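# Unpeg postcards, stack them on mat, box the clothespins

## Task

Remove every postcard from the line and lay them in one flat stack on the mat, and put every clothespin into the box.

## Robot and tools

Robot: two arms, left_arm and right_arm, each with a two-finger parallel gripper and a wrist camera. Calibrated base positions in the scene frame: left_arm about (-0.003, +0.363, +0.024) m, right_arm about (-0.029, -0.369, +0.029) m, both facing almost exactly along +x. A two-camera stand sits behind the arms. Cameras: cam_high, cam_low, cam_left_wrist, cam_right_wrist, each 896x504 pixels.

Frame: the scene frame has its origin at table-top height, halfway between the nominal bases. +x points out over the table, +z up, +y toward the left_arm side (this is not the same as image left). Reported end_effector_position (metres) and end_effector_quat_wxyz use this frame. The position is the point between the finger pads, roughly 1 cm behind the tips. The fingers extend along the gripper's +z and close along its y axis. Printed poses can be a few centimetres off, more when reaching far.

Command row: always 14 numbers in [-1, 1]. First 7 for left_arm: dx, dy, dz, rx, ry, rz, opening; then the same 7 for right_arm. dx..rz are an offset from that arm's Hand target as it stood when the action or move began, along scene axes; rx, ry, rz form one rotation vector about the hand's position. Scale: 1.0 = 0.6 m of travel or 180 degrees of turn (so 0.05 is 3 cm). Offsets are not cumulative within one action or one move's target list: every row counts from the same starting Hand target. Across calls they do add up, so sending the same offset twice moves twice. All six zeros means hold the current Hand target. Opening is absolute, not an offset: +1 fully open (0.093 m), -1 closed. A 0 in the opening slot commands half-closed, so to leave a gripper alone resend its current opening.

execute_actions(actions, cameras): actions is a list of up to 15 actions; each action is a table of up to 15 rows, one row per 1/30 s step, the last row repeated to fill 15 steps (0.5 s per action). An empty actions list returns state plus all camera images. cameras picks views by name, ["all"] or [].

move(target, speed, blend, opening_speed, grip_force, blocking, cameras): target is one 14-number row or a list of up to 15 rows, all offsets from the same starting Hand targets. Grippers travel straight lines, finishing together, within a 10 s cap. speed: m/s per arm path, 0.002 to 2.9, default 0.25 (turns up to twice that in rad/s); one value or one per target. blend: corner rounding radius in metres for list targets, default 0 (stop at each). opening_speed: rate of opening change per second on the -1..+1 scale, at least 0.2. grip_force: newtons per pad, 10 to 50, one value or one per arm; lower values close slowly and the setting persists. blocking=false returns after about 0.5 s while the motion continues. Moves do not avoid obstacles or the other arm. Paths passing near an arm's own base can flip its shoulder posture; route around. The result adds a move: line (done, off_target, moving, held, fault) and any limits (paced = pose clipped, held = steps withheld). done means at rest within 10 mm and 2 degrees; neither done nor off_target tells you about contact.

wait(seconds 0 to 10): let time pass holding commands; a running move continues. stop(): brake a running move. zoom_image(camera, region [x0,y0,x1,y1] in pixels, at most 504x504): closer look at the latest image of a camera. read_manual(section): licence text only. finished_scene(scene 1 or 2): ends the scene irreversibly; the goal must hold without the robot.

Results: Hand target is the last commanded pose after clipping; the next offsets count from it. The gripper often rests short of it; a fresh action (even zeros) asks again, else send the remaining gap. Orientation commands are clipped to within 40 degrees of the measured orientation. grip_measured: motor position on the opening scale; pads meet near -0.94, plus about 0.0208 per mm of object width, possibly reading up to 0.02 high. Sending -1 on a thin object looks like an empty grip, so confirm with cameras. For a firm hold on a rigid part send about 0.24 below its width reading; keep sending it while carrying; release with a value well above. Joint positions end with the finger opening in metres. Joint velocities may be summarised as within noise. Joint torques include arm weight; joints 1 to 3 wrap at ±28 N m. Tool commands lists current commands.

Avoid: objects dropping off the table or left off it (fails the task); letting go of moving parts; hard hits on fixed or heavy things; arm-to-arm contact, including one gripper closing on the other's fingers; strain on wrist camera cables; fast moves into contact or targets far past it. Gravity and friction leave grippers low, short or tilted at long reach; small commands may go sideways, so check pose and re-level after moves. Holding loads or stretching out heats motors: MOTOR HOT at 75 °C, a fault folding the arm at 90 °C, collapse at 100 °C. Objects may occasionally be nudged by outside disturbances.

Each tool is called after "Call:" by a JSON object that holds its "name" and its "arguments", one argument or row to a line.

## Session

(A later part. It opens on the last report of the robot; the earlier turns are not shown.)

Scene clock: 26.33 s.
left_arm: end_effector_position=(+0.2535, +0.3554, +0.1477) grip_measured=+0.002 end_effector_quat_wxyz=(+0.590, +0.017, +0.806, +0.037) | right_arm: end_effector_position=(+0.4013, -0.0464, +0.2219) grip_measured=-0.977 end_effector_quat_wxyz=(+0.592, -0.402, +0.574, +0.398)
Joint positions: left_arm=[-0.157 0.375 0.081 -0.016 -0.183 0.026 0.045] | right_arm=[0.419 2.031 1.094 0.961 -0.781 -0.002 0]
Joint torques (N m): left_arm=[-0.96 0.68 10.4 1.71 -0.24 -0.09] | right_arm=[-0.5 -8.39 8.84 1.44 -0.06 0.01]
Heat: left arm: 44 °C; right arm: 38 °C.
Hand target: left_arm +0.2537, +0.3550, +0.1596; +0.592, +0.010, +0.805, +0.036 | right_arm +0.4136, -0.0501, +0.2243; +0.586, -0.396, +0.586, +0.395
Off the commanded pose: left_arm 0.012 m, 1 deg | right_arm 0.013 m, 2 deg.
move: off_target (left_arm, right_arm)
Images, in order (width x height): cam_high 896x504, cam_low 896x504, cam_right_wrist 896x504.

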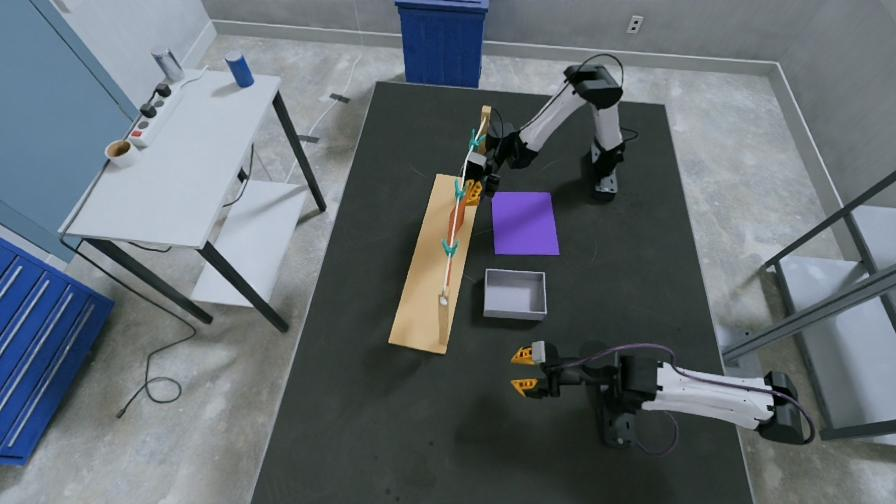

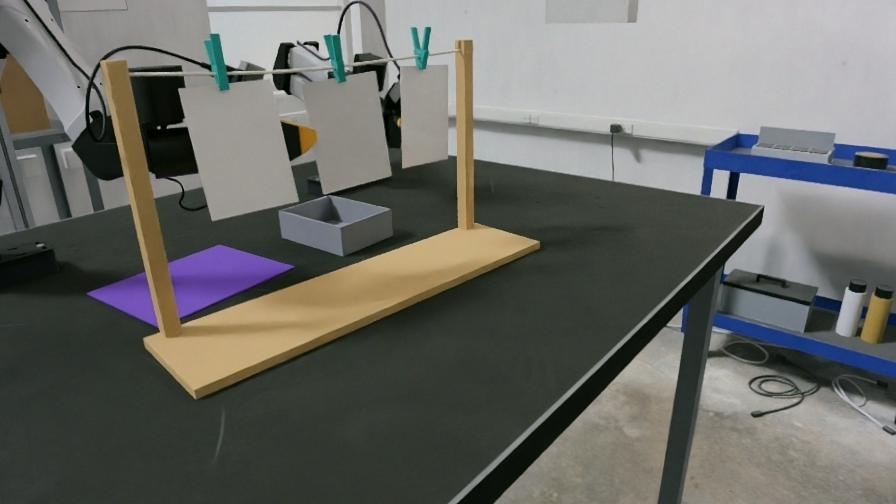

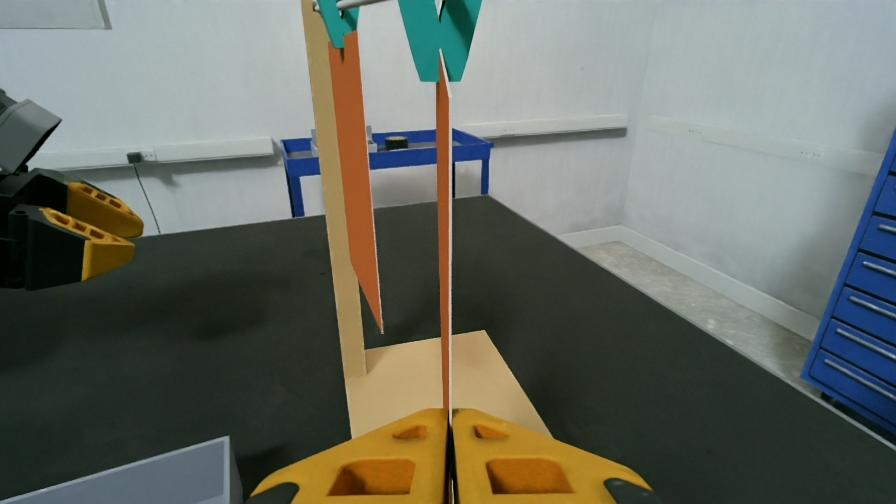

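Call:
{"name": "move", "arguments": {
  "target": [0,0,0,0,0,0,0,-0.016,0.0,0,0,0,-0.1,-1],
  "speed": 0.08
}}

Call:
{"name": "move", "arguments": {
  "target": [0,0,0,0,0,0,0,0,0,-0.12,0,0,0,-1],
  "speed": 0.035,
  "cameras": ["cam_right_wrist","cam_high","cam_low"]
}}

Scene clock: 29.77 s.
left_arm: end_effector_position=(+0.2535, +0.3554, +0.1477) grip_measured=+0.002 end_effector_quat_wxyz=(+0.590, +0.017, +0.806, +0.037) | right_arm: end_effector_position=(+0.4029, -0.0445, +0.2120) grip_measured=-0.977 end_effector_quat_wxyz=(+0.627, -0.309, +0.644, +0.312)
Joint positions: left_arm=[-0.157 0.375 0.081 -0.016 -0.183 0.026 0.045] | right_arm=[0.526 1.959 0.977 0.961 -0.38 0.007 0]
Joint torques (N m): left_arm=[-0.96 0.66 10.43 1.7 -0.23 -0.07] | right_arm=[0.62 -11.1 4.27 2.17 0.31 0]
Heat: left arm: 44 °C; right arm: 38 °C.
Hand target: left_arm +0.2537, +0.3550, +0.1596; +0.592, +0.010, +0.805, +0.036 | right_arm +0.4040, -0.0501, +0.2243; +0.641, -0.299, +0.641, +0.299
Off the commanded pose: left_arm 0.012 m, 1 deg | right_arm 0.014 m, 2 deg.
move: off_target (left_arm, right_arm)

Scene clock: 32.67 s.
left_arm: end_effector_position=(+0.2535, +0.3554, +0.1477) grip_measured=+0.002 end_effector_quat_wxyz=(+0.590, +0.017, +0.806, +0.037) | right_arm: end_effector_position=(+0.4020, -0.0485, +0.1359) grip_measured=-0.977 end_effector_quat_wxyz=(+0.611, -0.303, +0.666, +0.303)
Joint positions: left_arm=[-0.157 0.375 0.081 -0.016 -0.183 0.026 0.045] | right_arm=[0.528 2.148 0.917 1.156 -0.356 0.007 0]
Joint torques (N m): left_arm=[-0.98 0.64 10.44 1.71 -0.24 -0.08] | right_arm=[0.43 -8.9 3.85 2.93 0.16 -0.01]
Heat: left arm: 45 °C; right arm: 38 °C.
Hand target: left_arm +0.2537, +0.3550, +0.1596; +0.592, +0.010, +0.805, +0.036 | right_arm +0.4040, -0.0501, +0.1523; +0.641, -0.299, +0.641, +0.299
Off the commanded pose: left_arm 0.012 m, 1 deg | right_arm 0.017 m, 4 deg.
move: off_target (left_arm, right_arm)
Images, in order (width x height): cam_high 896x504, cam_low 896x504, cam_right_wrist 896x504.

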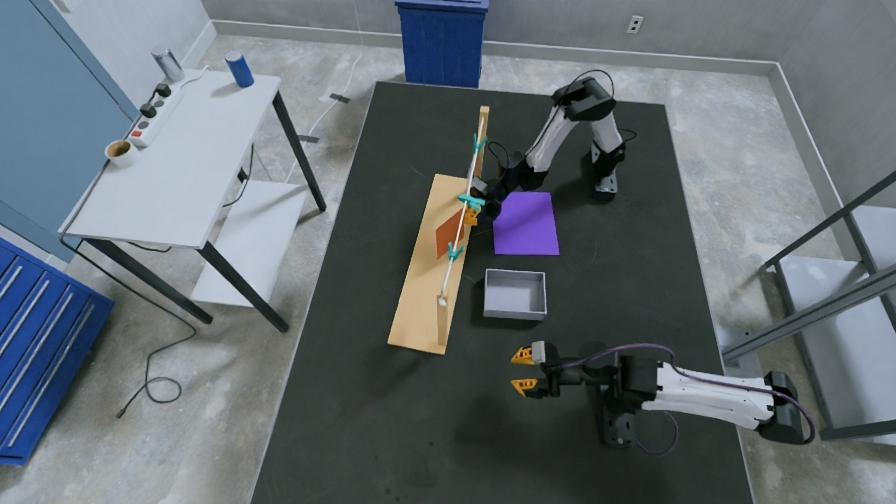

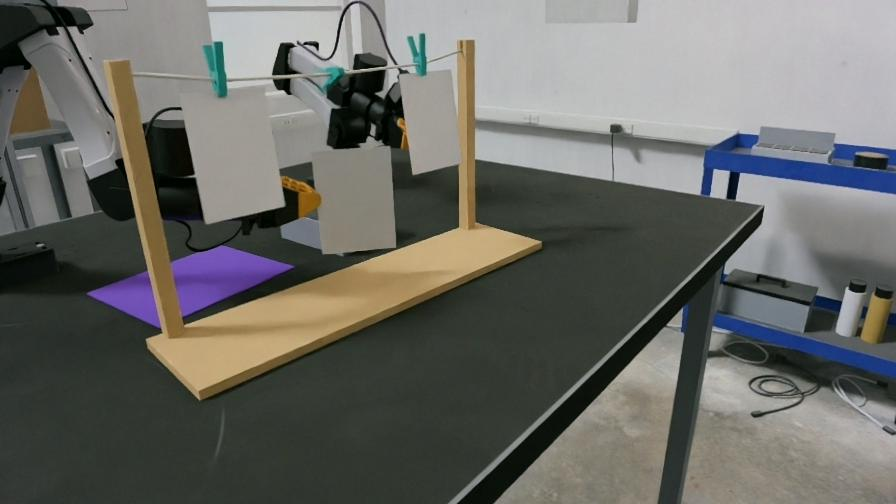

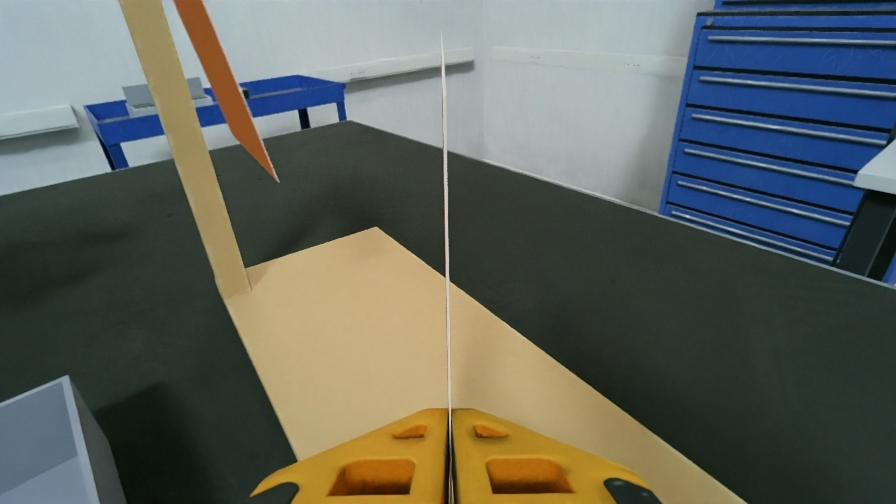

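Call:
{"name": "move", "arguments": {
  "target": [0,0,0,0,0,0,0.2,-0.207,-0.167,0.083,0,0,0.11,-1],
  "speed": 0.12,
  "cameras": ["cam_right_wrist","cam_high","cam_low"]
}}

Scene clock: 36.23 s.
left_arm: end_effector_position=(+0.2535, +0.3554, +0.1477) grip_measured=+0.198 end_effector_quat_wxyz=(+0.590, +0.017, +0.806, +0.037) | right_arm: end_effector_position=(+0.2864, -0.1516, +0.1935) grip_measured=-0.977 end_effector_quat_wxyz=(+0.575, -0.392, +0.594, +0.403)
Joint positions: left_arm=[-0.157 0.375 0.081 -0.016 -0.183 0.026 0.055] | right_arm=[0.233 1.66 0.451 1.184 -0.959 0.007 0]
Joint torques (N m): left_arm=[-0.96 0.69 10.41 1.72 -0.24 -0.08] | right_arm=[-0.2 -7.32 3.55 1.91 -0.19 -0.02]
Heat: left arm: 45 °C; right arm: 38 °C.
Hand target: left_arm +0.2537, +0.3550, +0.1596; +0.592, +0.010, +0.805, +0.036 | right_arm +0.2798, -0.1503, +0.2021; +0.580, -0.405, +0.580, +0.405
Off the commanded pose: left_arm 0.012 m, 1 deg | right_arm 0.011 m, 2 deg.
move: off_target (left_arm, right_arm)
Images, in order (width x height): cam_high 896x504, cam_low 896x504, cam_right_wrist 896x504.

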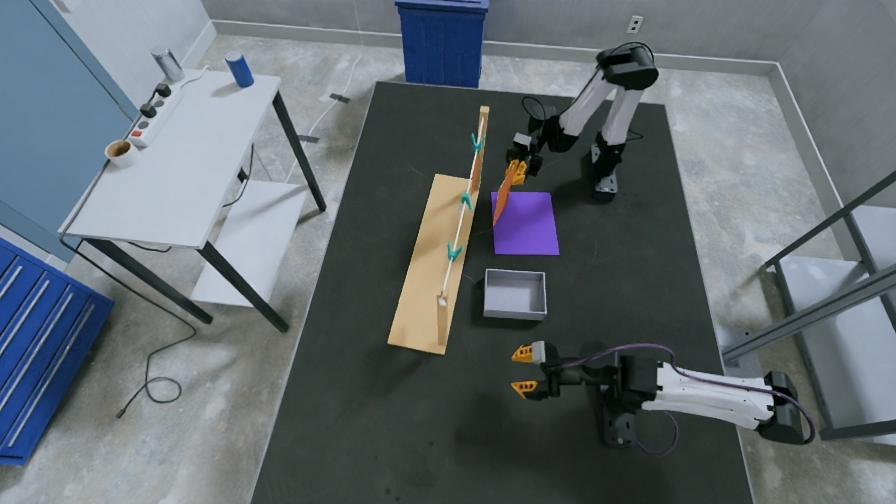

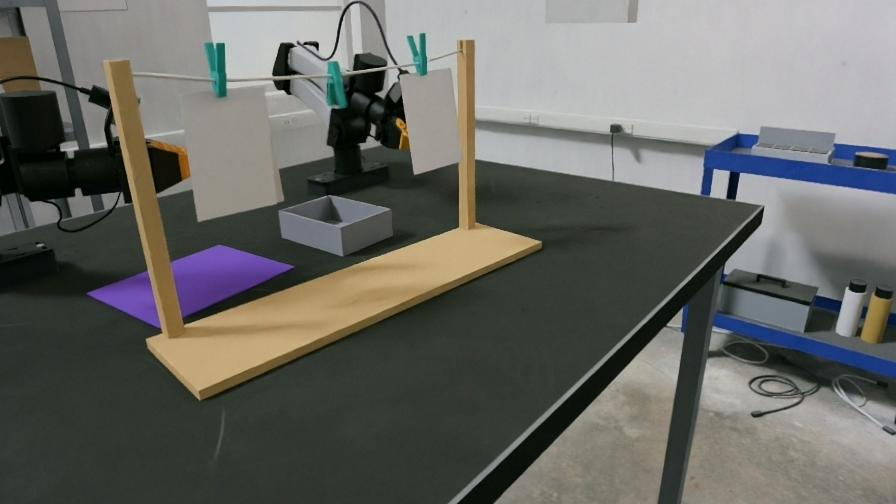

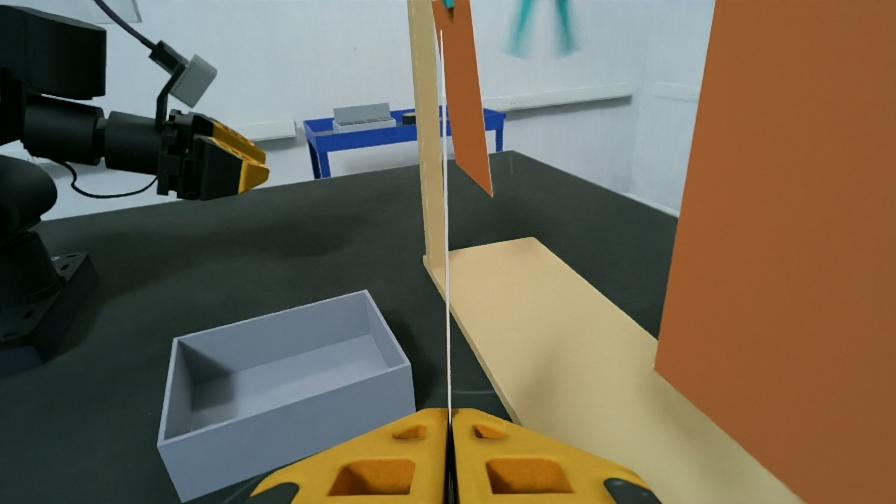

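Call:
{"name": "move", "arguments": {
  "target": [0.071,-0.592,0.08,-0.092,-0.0595,-0.507,-0.2,0,0,0.0,0,0,0.115,-1],
  "speed": 0.2,
  "cameras": ["all"]
}}

Scene clock: 41.70 s.
left_arm: end_effector_position=(+0.2895, +0.0053, +0.1843) grip_measured=-0.198 end_effector_quat_wxyz=(+0.464, +0.490, +0.541, -0.502) | right_arm: end_effector_position=(+0.2739, -0.1478, +0.1952) grip_measured=-0.977 end_effector_quat_wxyz=(+0.499, -0.498, +0.502, +0.501)
Joint positions: left_arm=[-0.585 1.888 0.825 0.946 0.98 0.009 0.036] | right_arm=[0.171 1.816 0.635 1.184 -1.396 0.007 0]
Joint torques (N m): left_arm=[-0.9 -5.97 8.31 2.45 0.15 0.03] | right_arm=[-0.25 -5.93 6.99 1.37 -0.18 0.13]
Heat: left arm: 46 °C; right arm: 38 °C.
Hand target: left_arm +0.2963, -0.0002, +0.2076; +0.500, +0.500, +0.501, -0.500 | right_arm +0.2798, -0.1503, +0.2021; +0.498, -0.502, +0.498, +0.502
Off the commanded pose: left_arm 0.025 m, 6 deg | right_arm 0.009 m, 1 deg.
move: off_target (left_arm)

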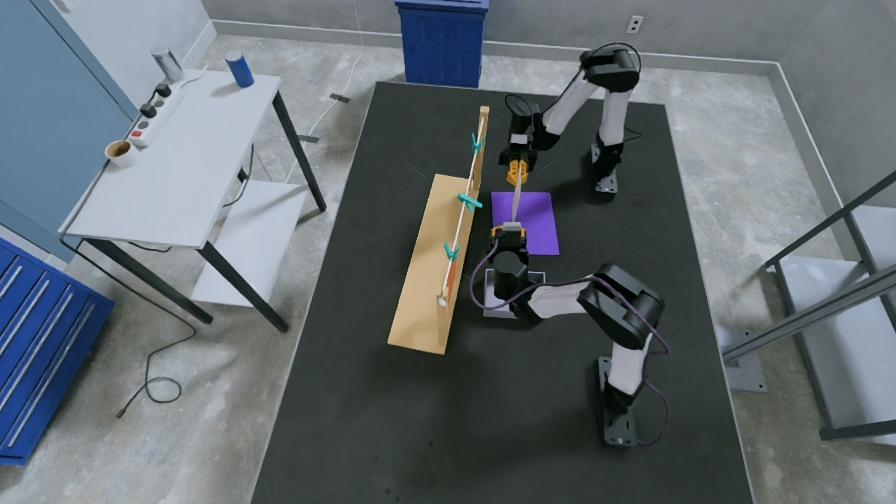

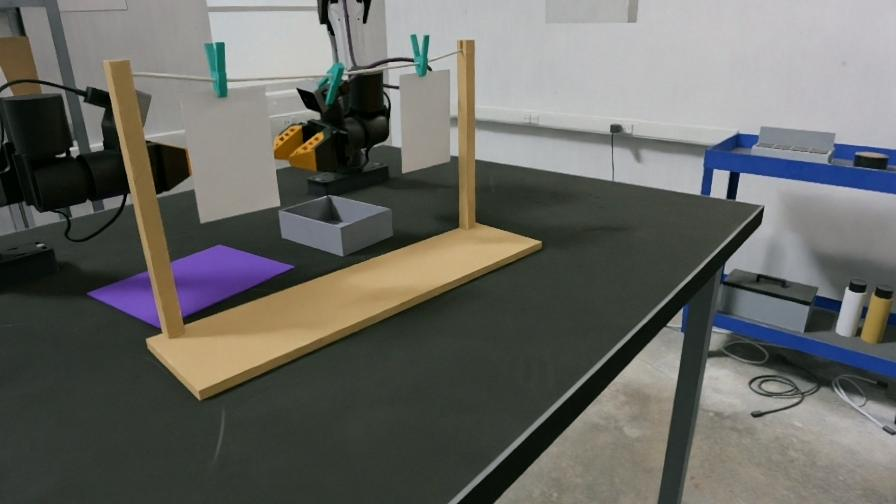

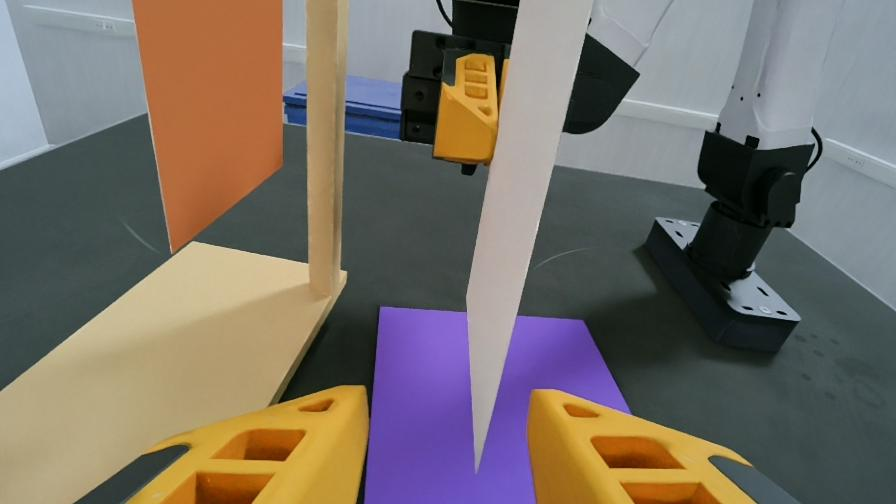

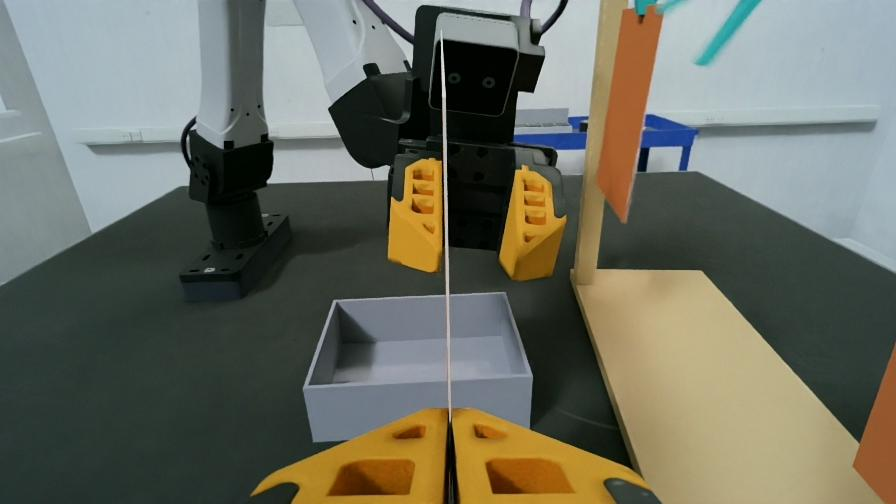

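Call:
{"name": "move", "arguments": {
  "target": [-0.02,-0.045,0.0,0,-0.033,0,-0.2,0,0,0.0,0,0,0,-1],
  "speed": 0.08,
  "cameras": ["cam_left_wrist","cam_right_wrist","cam_high"]
}}

Call:
{"name": "zoom_image", "arguments": {
  "camera": "cam_high",
  "region": [460, 130, 580, 260]
}}

Scene clock: 43.60 s.
left_arm: end_effector_position=(+0.2738, -0.0210, +0.1840) grip_measured=-0.198 end_effector_quat_wxyz=(+0.478, +0.518, +0.515, -0.488) | right_arm: end_effector_position=(+0.2739, -0.1478, +0.1952) grip_measured=-0.977 end_effector_quat_wxyz=(+0.499, -0.498, +0.502, +0.501)
Joint positions: left_arm=[-0.666 1.904 0.848 0.946 0.92 0.081 0.036] | right_arm=[0.171 1.816 0.635 1.184 -1.396 0.007 0]
Joint torques (N m): left_arm=[-0.7 -6.2 8.51 2.44 -0.12 0.35] | right_arm=[-0.29 -5.96 6.95 1.37 -0.17 0.14]
Heat: left arm: 47 °C; right arm: 38 °C.
Hand target: left_arm +0.2843, -0.0272, +0.2076; +0.525, +0.525, +0.474, -0.473 | right_arm +0.2798, -0.1503, +0.2021; +0.498, -0.502, +0.498, +0.502
Off the commanded pose: left_arm 0.027 m, 7 deg | right_arm 0.009 m, 1 deg.
move: off_target (left_arm)
Images, in order (width x height): cam_high 896x504, cam_left_wrist 896x504, cam_right_wrist 896x504.

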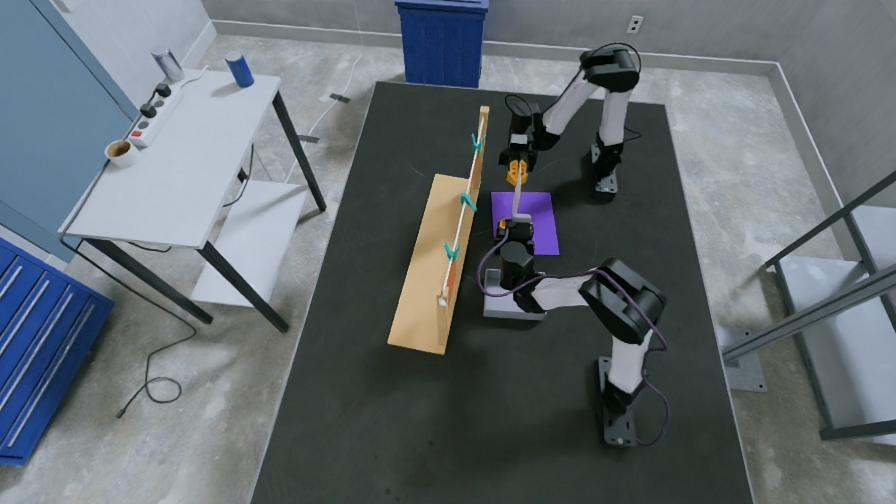

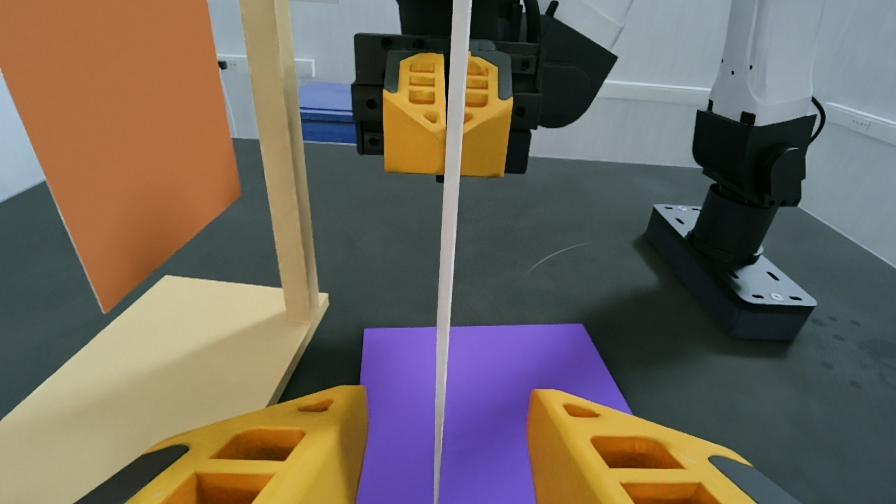

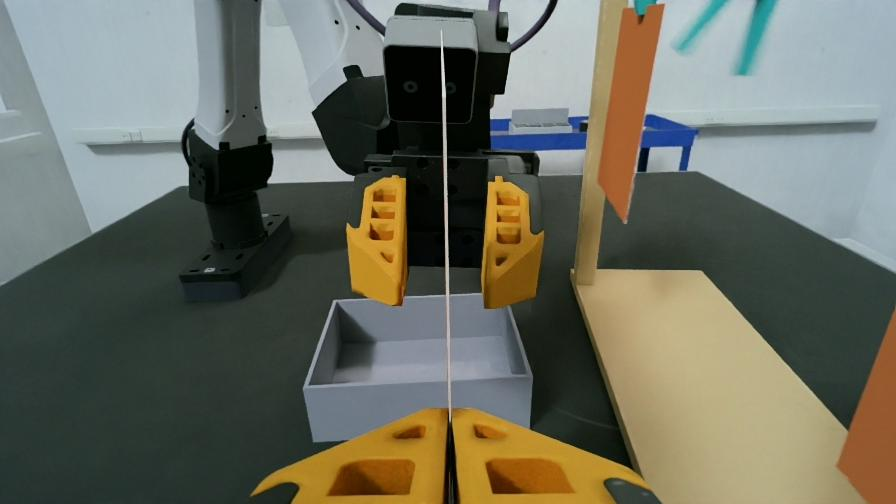

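Scaled by 3.877 from the camera's 896x504 image, which has a finer 1280x720 frame.

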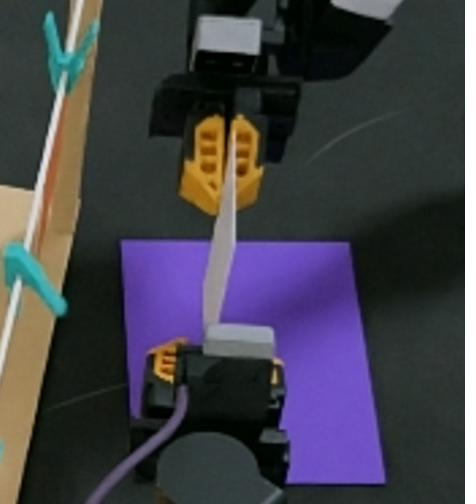

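Call:
{"name": "move", "arguments": {
  "target": [-0.005,-0.035,0.0,0,0,0,-0.2,0,0,0.0,0,0,0,-1],
  "speed": 0.08
}}

Call:
{"name": "move", "arguments": {
  "target": [0,0,0.0,0,0,0,-1,0,0,0.0,0,0,0,-1],
  "opening_speed": 0.5,
  "cameras": ["cam_left_wrist","cam_right_wrist","cam_high"]
}}

Call:
{"name": "zoom_image", "arguments": {
  "camera": "cam_high",
  "region": [460, 130, 580, 260]
}}

Scene clock: 45.23 s.
left_arm: end_effector_position=(+0.2715, -0.0418, +0.1857) grip_measured=-0.198 end_effector_quat_wxyz=(+0.483, +0.520, +0.510, -0.485) | right_arm: end_effector_position=(+0.2739, -0.1478, +0.1952) grip_measured=-0.977 end_effector_quat_wxyz=(+0.499, -0.498, +0.502, +0.501)
Joint positions: left_arm=[-0.715 1.938 0.897 0.946 0.871 0.081 0.036] | right_arm=[0.171 1.816 0.635 1.184 -1.396 0.007 0]
Joint torques (N m): left_arm=[-0.68 -6.42 8.62 2.35 -0.11 0.32] | right_arm=[-0.27 -5.98 6.97 1.38 -0.19 0.12]
Heat: left arm: 47 °C; right arm: 38 °C.
Hand target: left_arm +0.2813, -0.0482, +0.2076; +0.525, +0.525, +0.474, -0.473 | right_arm +0.2798, -0.1503, +0.2021; +0.498, -0.502, +0.498, +0.502
Off the commanded pose: left_arm 0.025 m, 6 deg | right_arm 0.009 m, 1 deg.
move: off_target (left_arm)

Scene clock: 47.33 s.
left_arm: end_effector_position=(+0.2737, -0.0416, +0.1854) grip_measured=-0.978 end_effector_quat_wxyz=(+0.486, +0.518, +0.512, -0.483) | right_arm: end_effector_position=(+0.2713, -0.1478, +0.1952) grip_measured=-0.977 end_effector_quat_wxyz=(+0.495, -0.502, +0.498, +0.505)
Joint positions: left_arm=[-0.714 1.94 0.898 0.946 0.863 0.082 0] | right_arm=[0.171 1.816 0.635 1.184 -1.411 0.009 0]
Joint torques (N m): left_arm=[-0.73 -6.53 8.5 2.35 -0.03 0.3] | right_arm=[-0.31 -5.98 6.94 1.36 -0.14 0.11]
Heat: left arm: 47 °C; right arm: 38 °C.
Hand target: left_arm +0.2813, -0.0482, +0.2076; +0.525, +0.525, +0.474, -0.473 | right_arm +0.2798, -0.1503, +0.2021; +0.498, -0.502, +0.498, +0.502
Off the commanded pose: left_arm 0.024 m, 6 deg | right_arm 0.011 m, 0 deg.
move: off_target (left_arm, right_arm)
Images, in order (width x height): cam_high 896x504, cam_left_wrist 896x504, cam_right_wrist 896x504.

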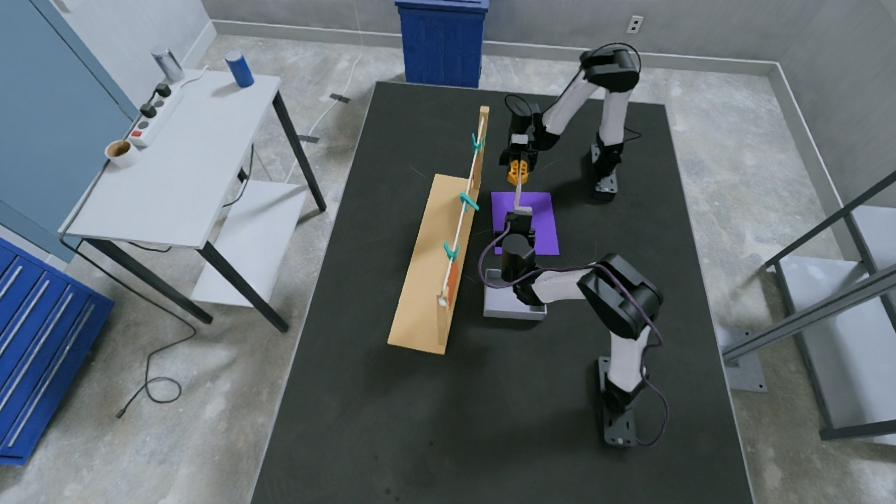

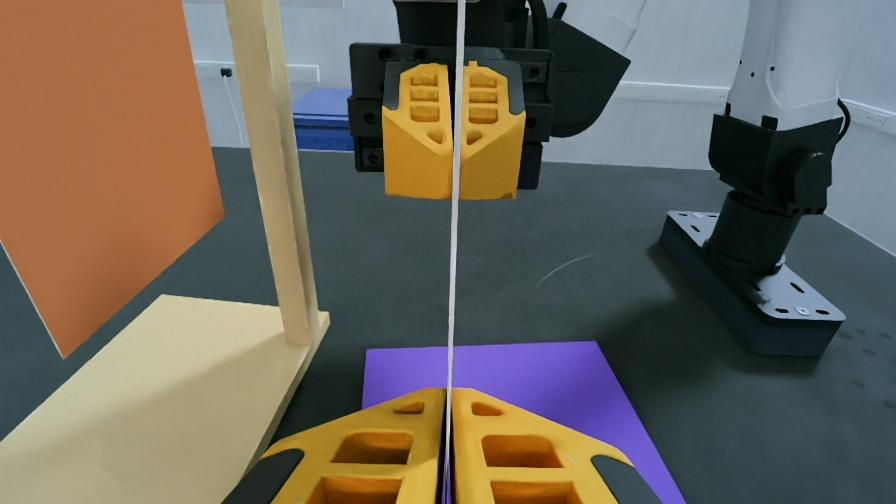

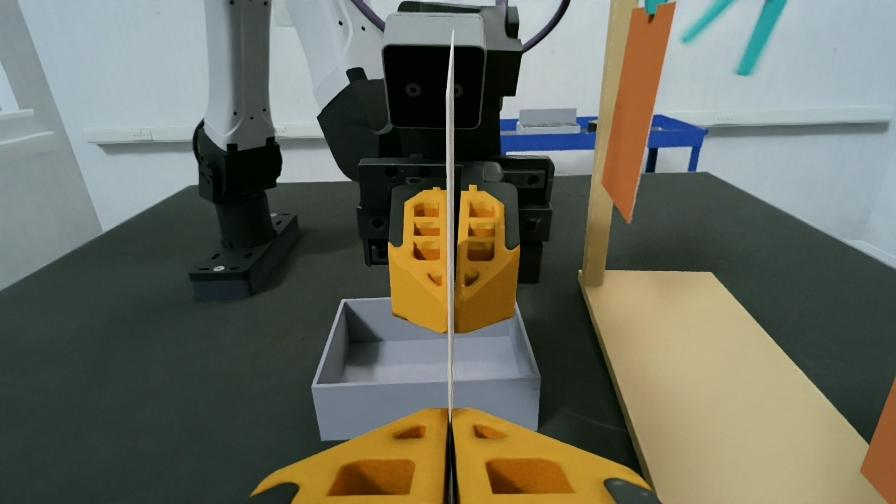

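Scaled by 3.877 from the camera's 896x504 image, which has a finer 1280x720 frame.

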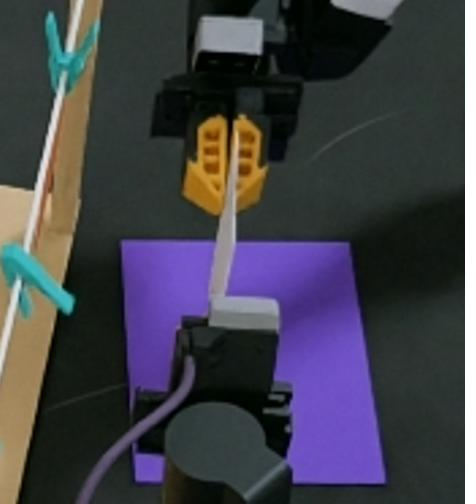

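Call:
{"name": "execute_actions", "arguments": {
  "actions": []
}}

Scene clock: 48.23 s.
left_arm: end_effector_position=(+0.2737, -0.0416, +0.1854) grip_measured=-0.978 end_effector_quat_wxyz=(+0.486, +0.518, +0.512, -0.483) | right_arm: end_effector_position=(+0.2713, -0.1478, +0.1952) grip_measured=-0.977 end_effector_quat_wxyz=(+0.495, -0.502, +0.498, +0.505)
Joint positions: left_arm=[-0.714 1.94 0.898 0.946 0.863 0.082 0] | right_arm=[0.171 1.816 0.635 1.184 -1.411 0.009 0]
Joint velocities: within noise
Joint torques (N m): left_arm=[-0.75 -6.48 8.5 2.36 -0.04 0.3] | right_arm=[-0.29 -5.89 6.94 1.36 -0.15 0.11]
Heat: left arm: 47 °C; right arm: 38 °C.
Hand target: left_arm +0.2813, -0.0482, +0.2076; +0.525, +0.525, +0.474, -0.473 | right_arm +0.2798, -0.1503, +0.2021; +0.498, -0.502, +0.498, +0.502
Tool commands: left_gripper/opening=-1.0 right_gripper/opening=-1.0
Off the commanded pose: left_arm 0.024 m, 6 deg | right_arm 0.011 m, 0 deg.

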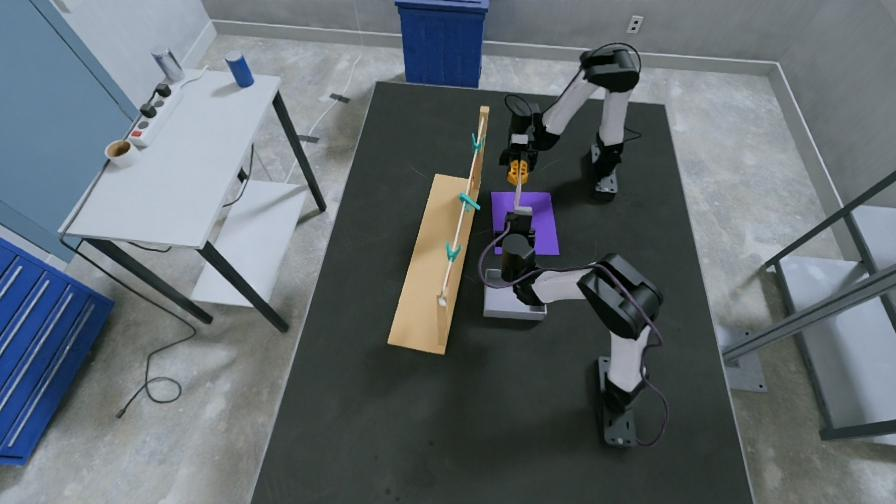

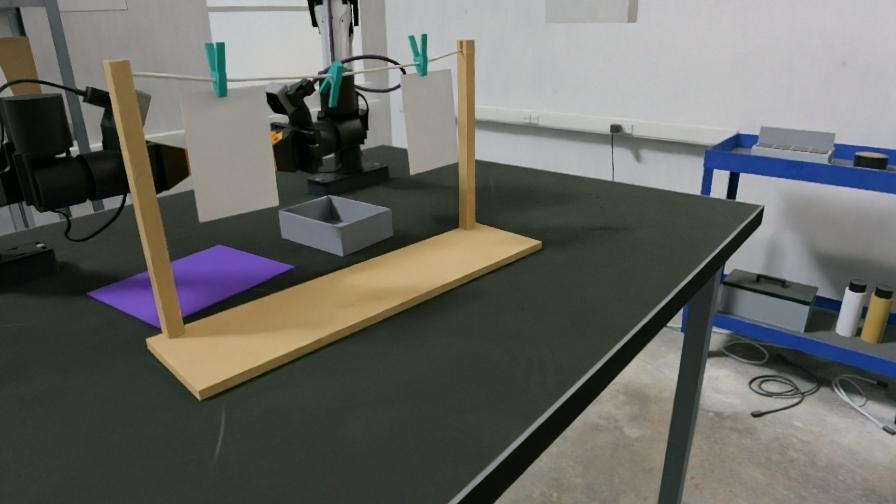

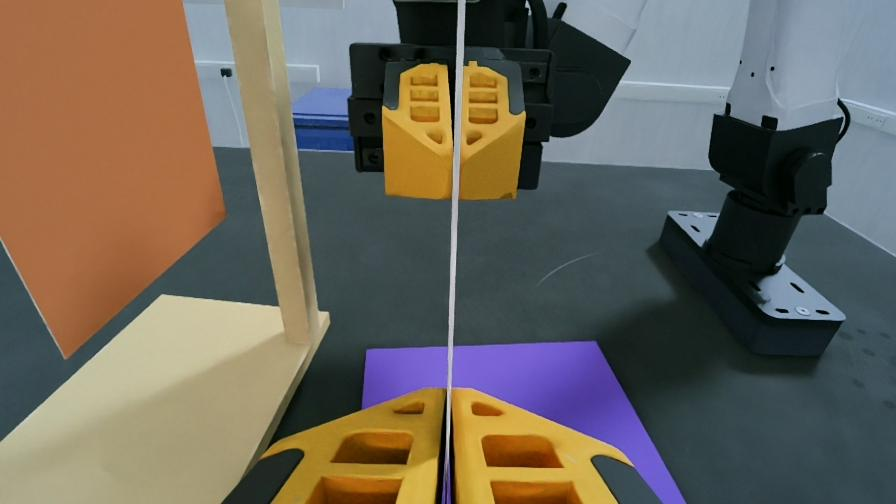

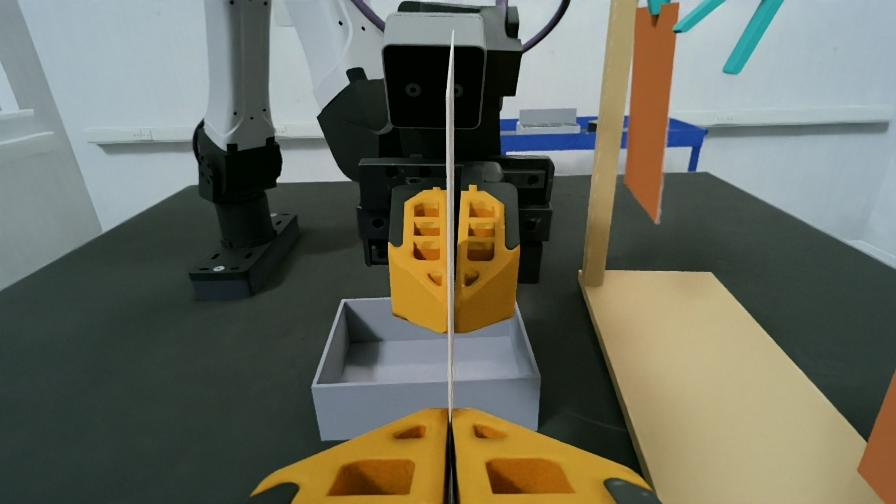

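Call:
{"name": "move", "arguments": {
  "target": [
    [0,0,0,0,0,0,-1,0,0,0,0,0,0,-0.6],
    [0,0,0,0,0,0,-1,0,-0.17,0,0,0,0,-0.6]
  ],
  "speed": 0.15,
  "opening_speed": 0.8,
  "cameras": ["cam_high","cam_left_wrist"]
}}

Scene clock: 50.77 s.
left_arm: end_effector_position=(+0.2737, -0.0416, +0.1854) grip_measured=-0.978 end_effector_quat_wxyz=(+0.486, +0.518, +0.512, -0.483) | right_arm: end_effector_position=(+0.2867, -0.2534, +0.1931) grip_measured=-0.602 end_effector_quat_wxyz=(+0.537, -0.440, +0.554, +0.460)
Joint positions: left_arm=[-0.714 1.94 0.898 0.946 0.863 0.082 0] | right_arm=[-0.176 1.761 0.557 1.184 -1.554 0.017 0.016]
Joint torques (N m): left_arm=[-0.75 -6.46 8.47 2.35 -0.03 0.31] | right_arm=[-0.14 -8.05 3.34 1.57 -0.19 0.06]
Heat: left arm: 48 °C; right arm: 38 °C.
Hand target: left_arm +0.2813, -0.0482, +0.2076; +0.525, +0.525, +0.474, -0.473 | right_arm +0.2798, -0.2523, +0.2021; +0.498, -0.502, +0.498, +0.502
Off the commanded pose: left_arm 0.024 m, 6 deg | right_arm 0.011 m, 12 deg.
joint sent to its limit (right arm) — joint 5 (wrist yaw), lower limit. The joint targets are off in position and orientation.
move: off_target (left_arm, right_arm)
Images, in order (width x height): cam_high 896x504, cam_left_wrist 896x504.

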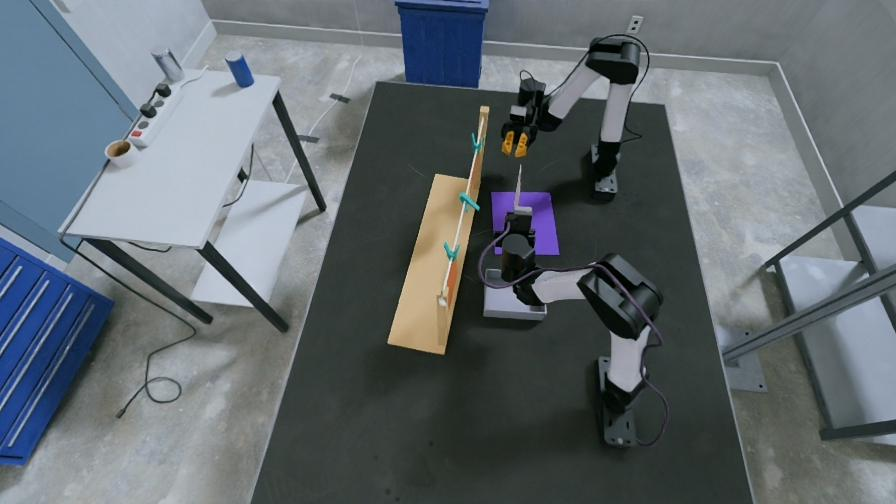

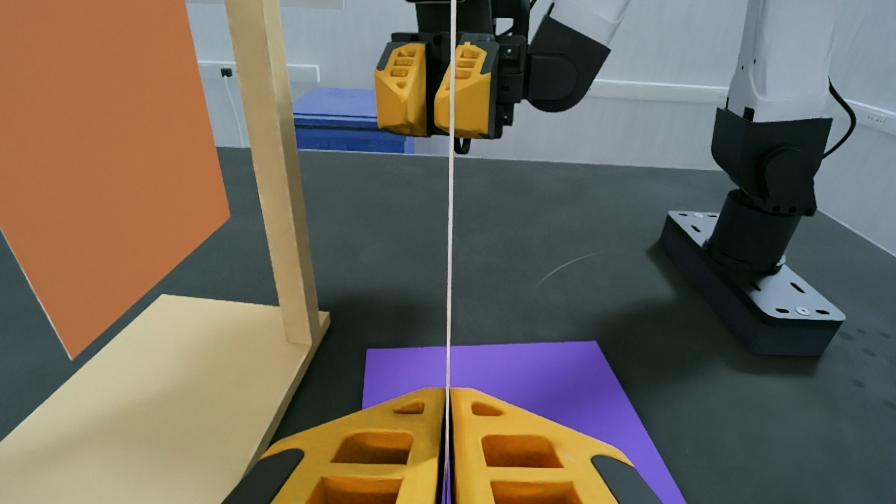

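Call:
{"name": "move", "arguments": {
  "target": [-0.068,-0.11,0.02,0.135,-0.456,-0.123,-1,-0.1,-0.18,0.12,0,0,-0.35,-0.6],
  "speed": 0.2,
  "cameras": ["cam_high","cam_left_wrist","cam_low"]
}}

Scene clock: 56.57 s.
left_arm: end_effector_position=(+0.2382, -0.1120, +0.1884) grip_measured=-0.978 end_effector_quat_wxyz=(+0.484, +0.875, +0.010, -0.013) | right_arm: end_effector_position=(+0.2173, -0.3553, +0.2664) grip_measured=-0.602 end_effector_quat_wxyz=(+0.683, -0.170, +0.686, +0.186)
Joint positions: left_arm=[-0.946 1.917 1.424 -0.173 0.536 1.914 0] | right_arm=[-0.607 0.546 0.25 0.3 -1.114 0.026 0.016]
Joint torques (N m): left_arm=[-0.8 -10.65 10.62 1.28 0.19 0.18] | right_arm=[-0.24 0.14 8.98 1.47 0.17 -0.14]
Heat: left arm: 49 °C; right arm: 38 °C.
Hand target: left_arm +0.2405, -0.1142, +0.2196; +0.500, +0.866, -0.001, +0.000 | right_arm +0.2198, -0.3603, +0.2741; +0.687, -0.168, +0.687, +0.168
Off the commanded pose: left_arm 0.031 m, 3 deg | right_arm 0.010 m, 2 deg.
move: off_target (left_arm)
Images, in order (width x height): cam_high 896x504, cam_low 896x504, cam_left_wrist 896x504.

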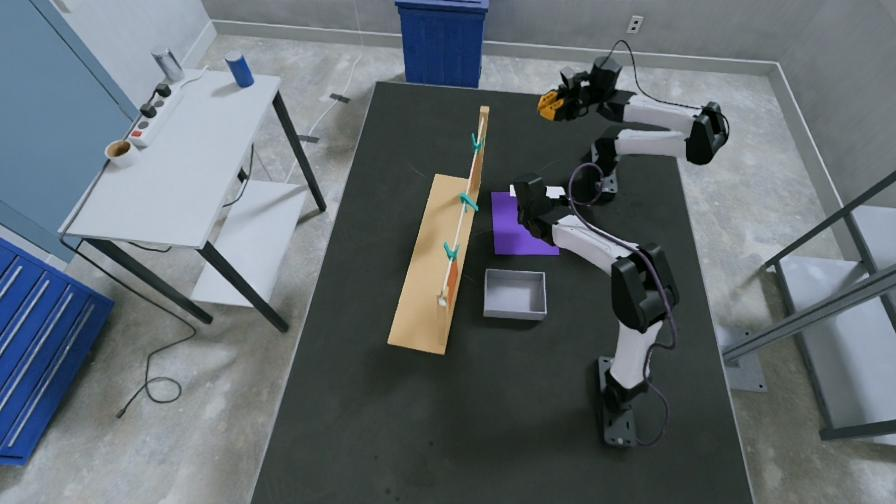

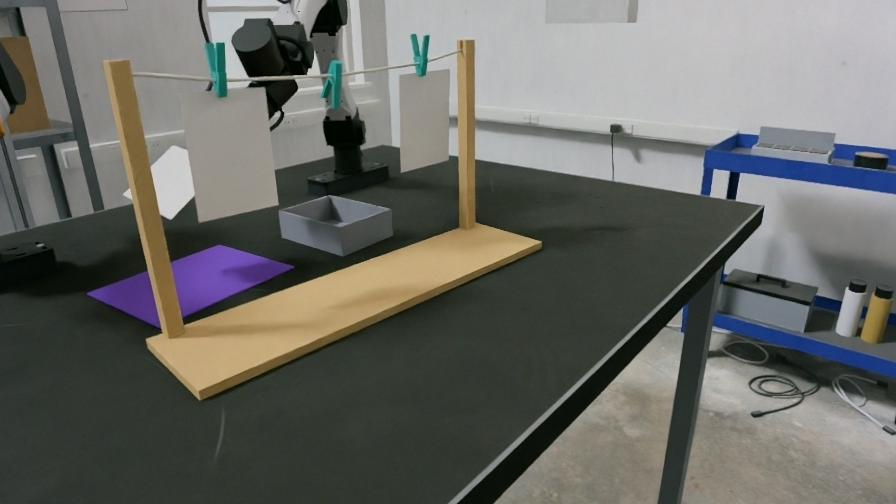

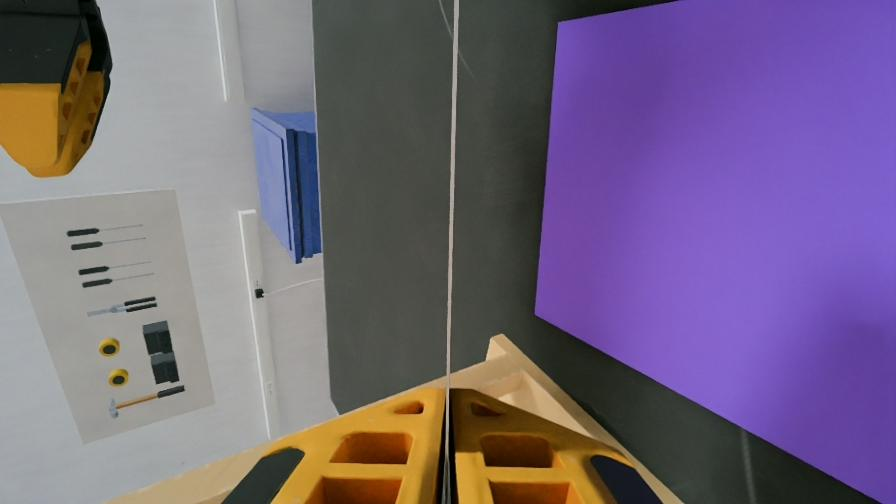

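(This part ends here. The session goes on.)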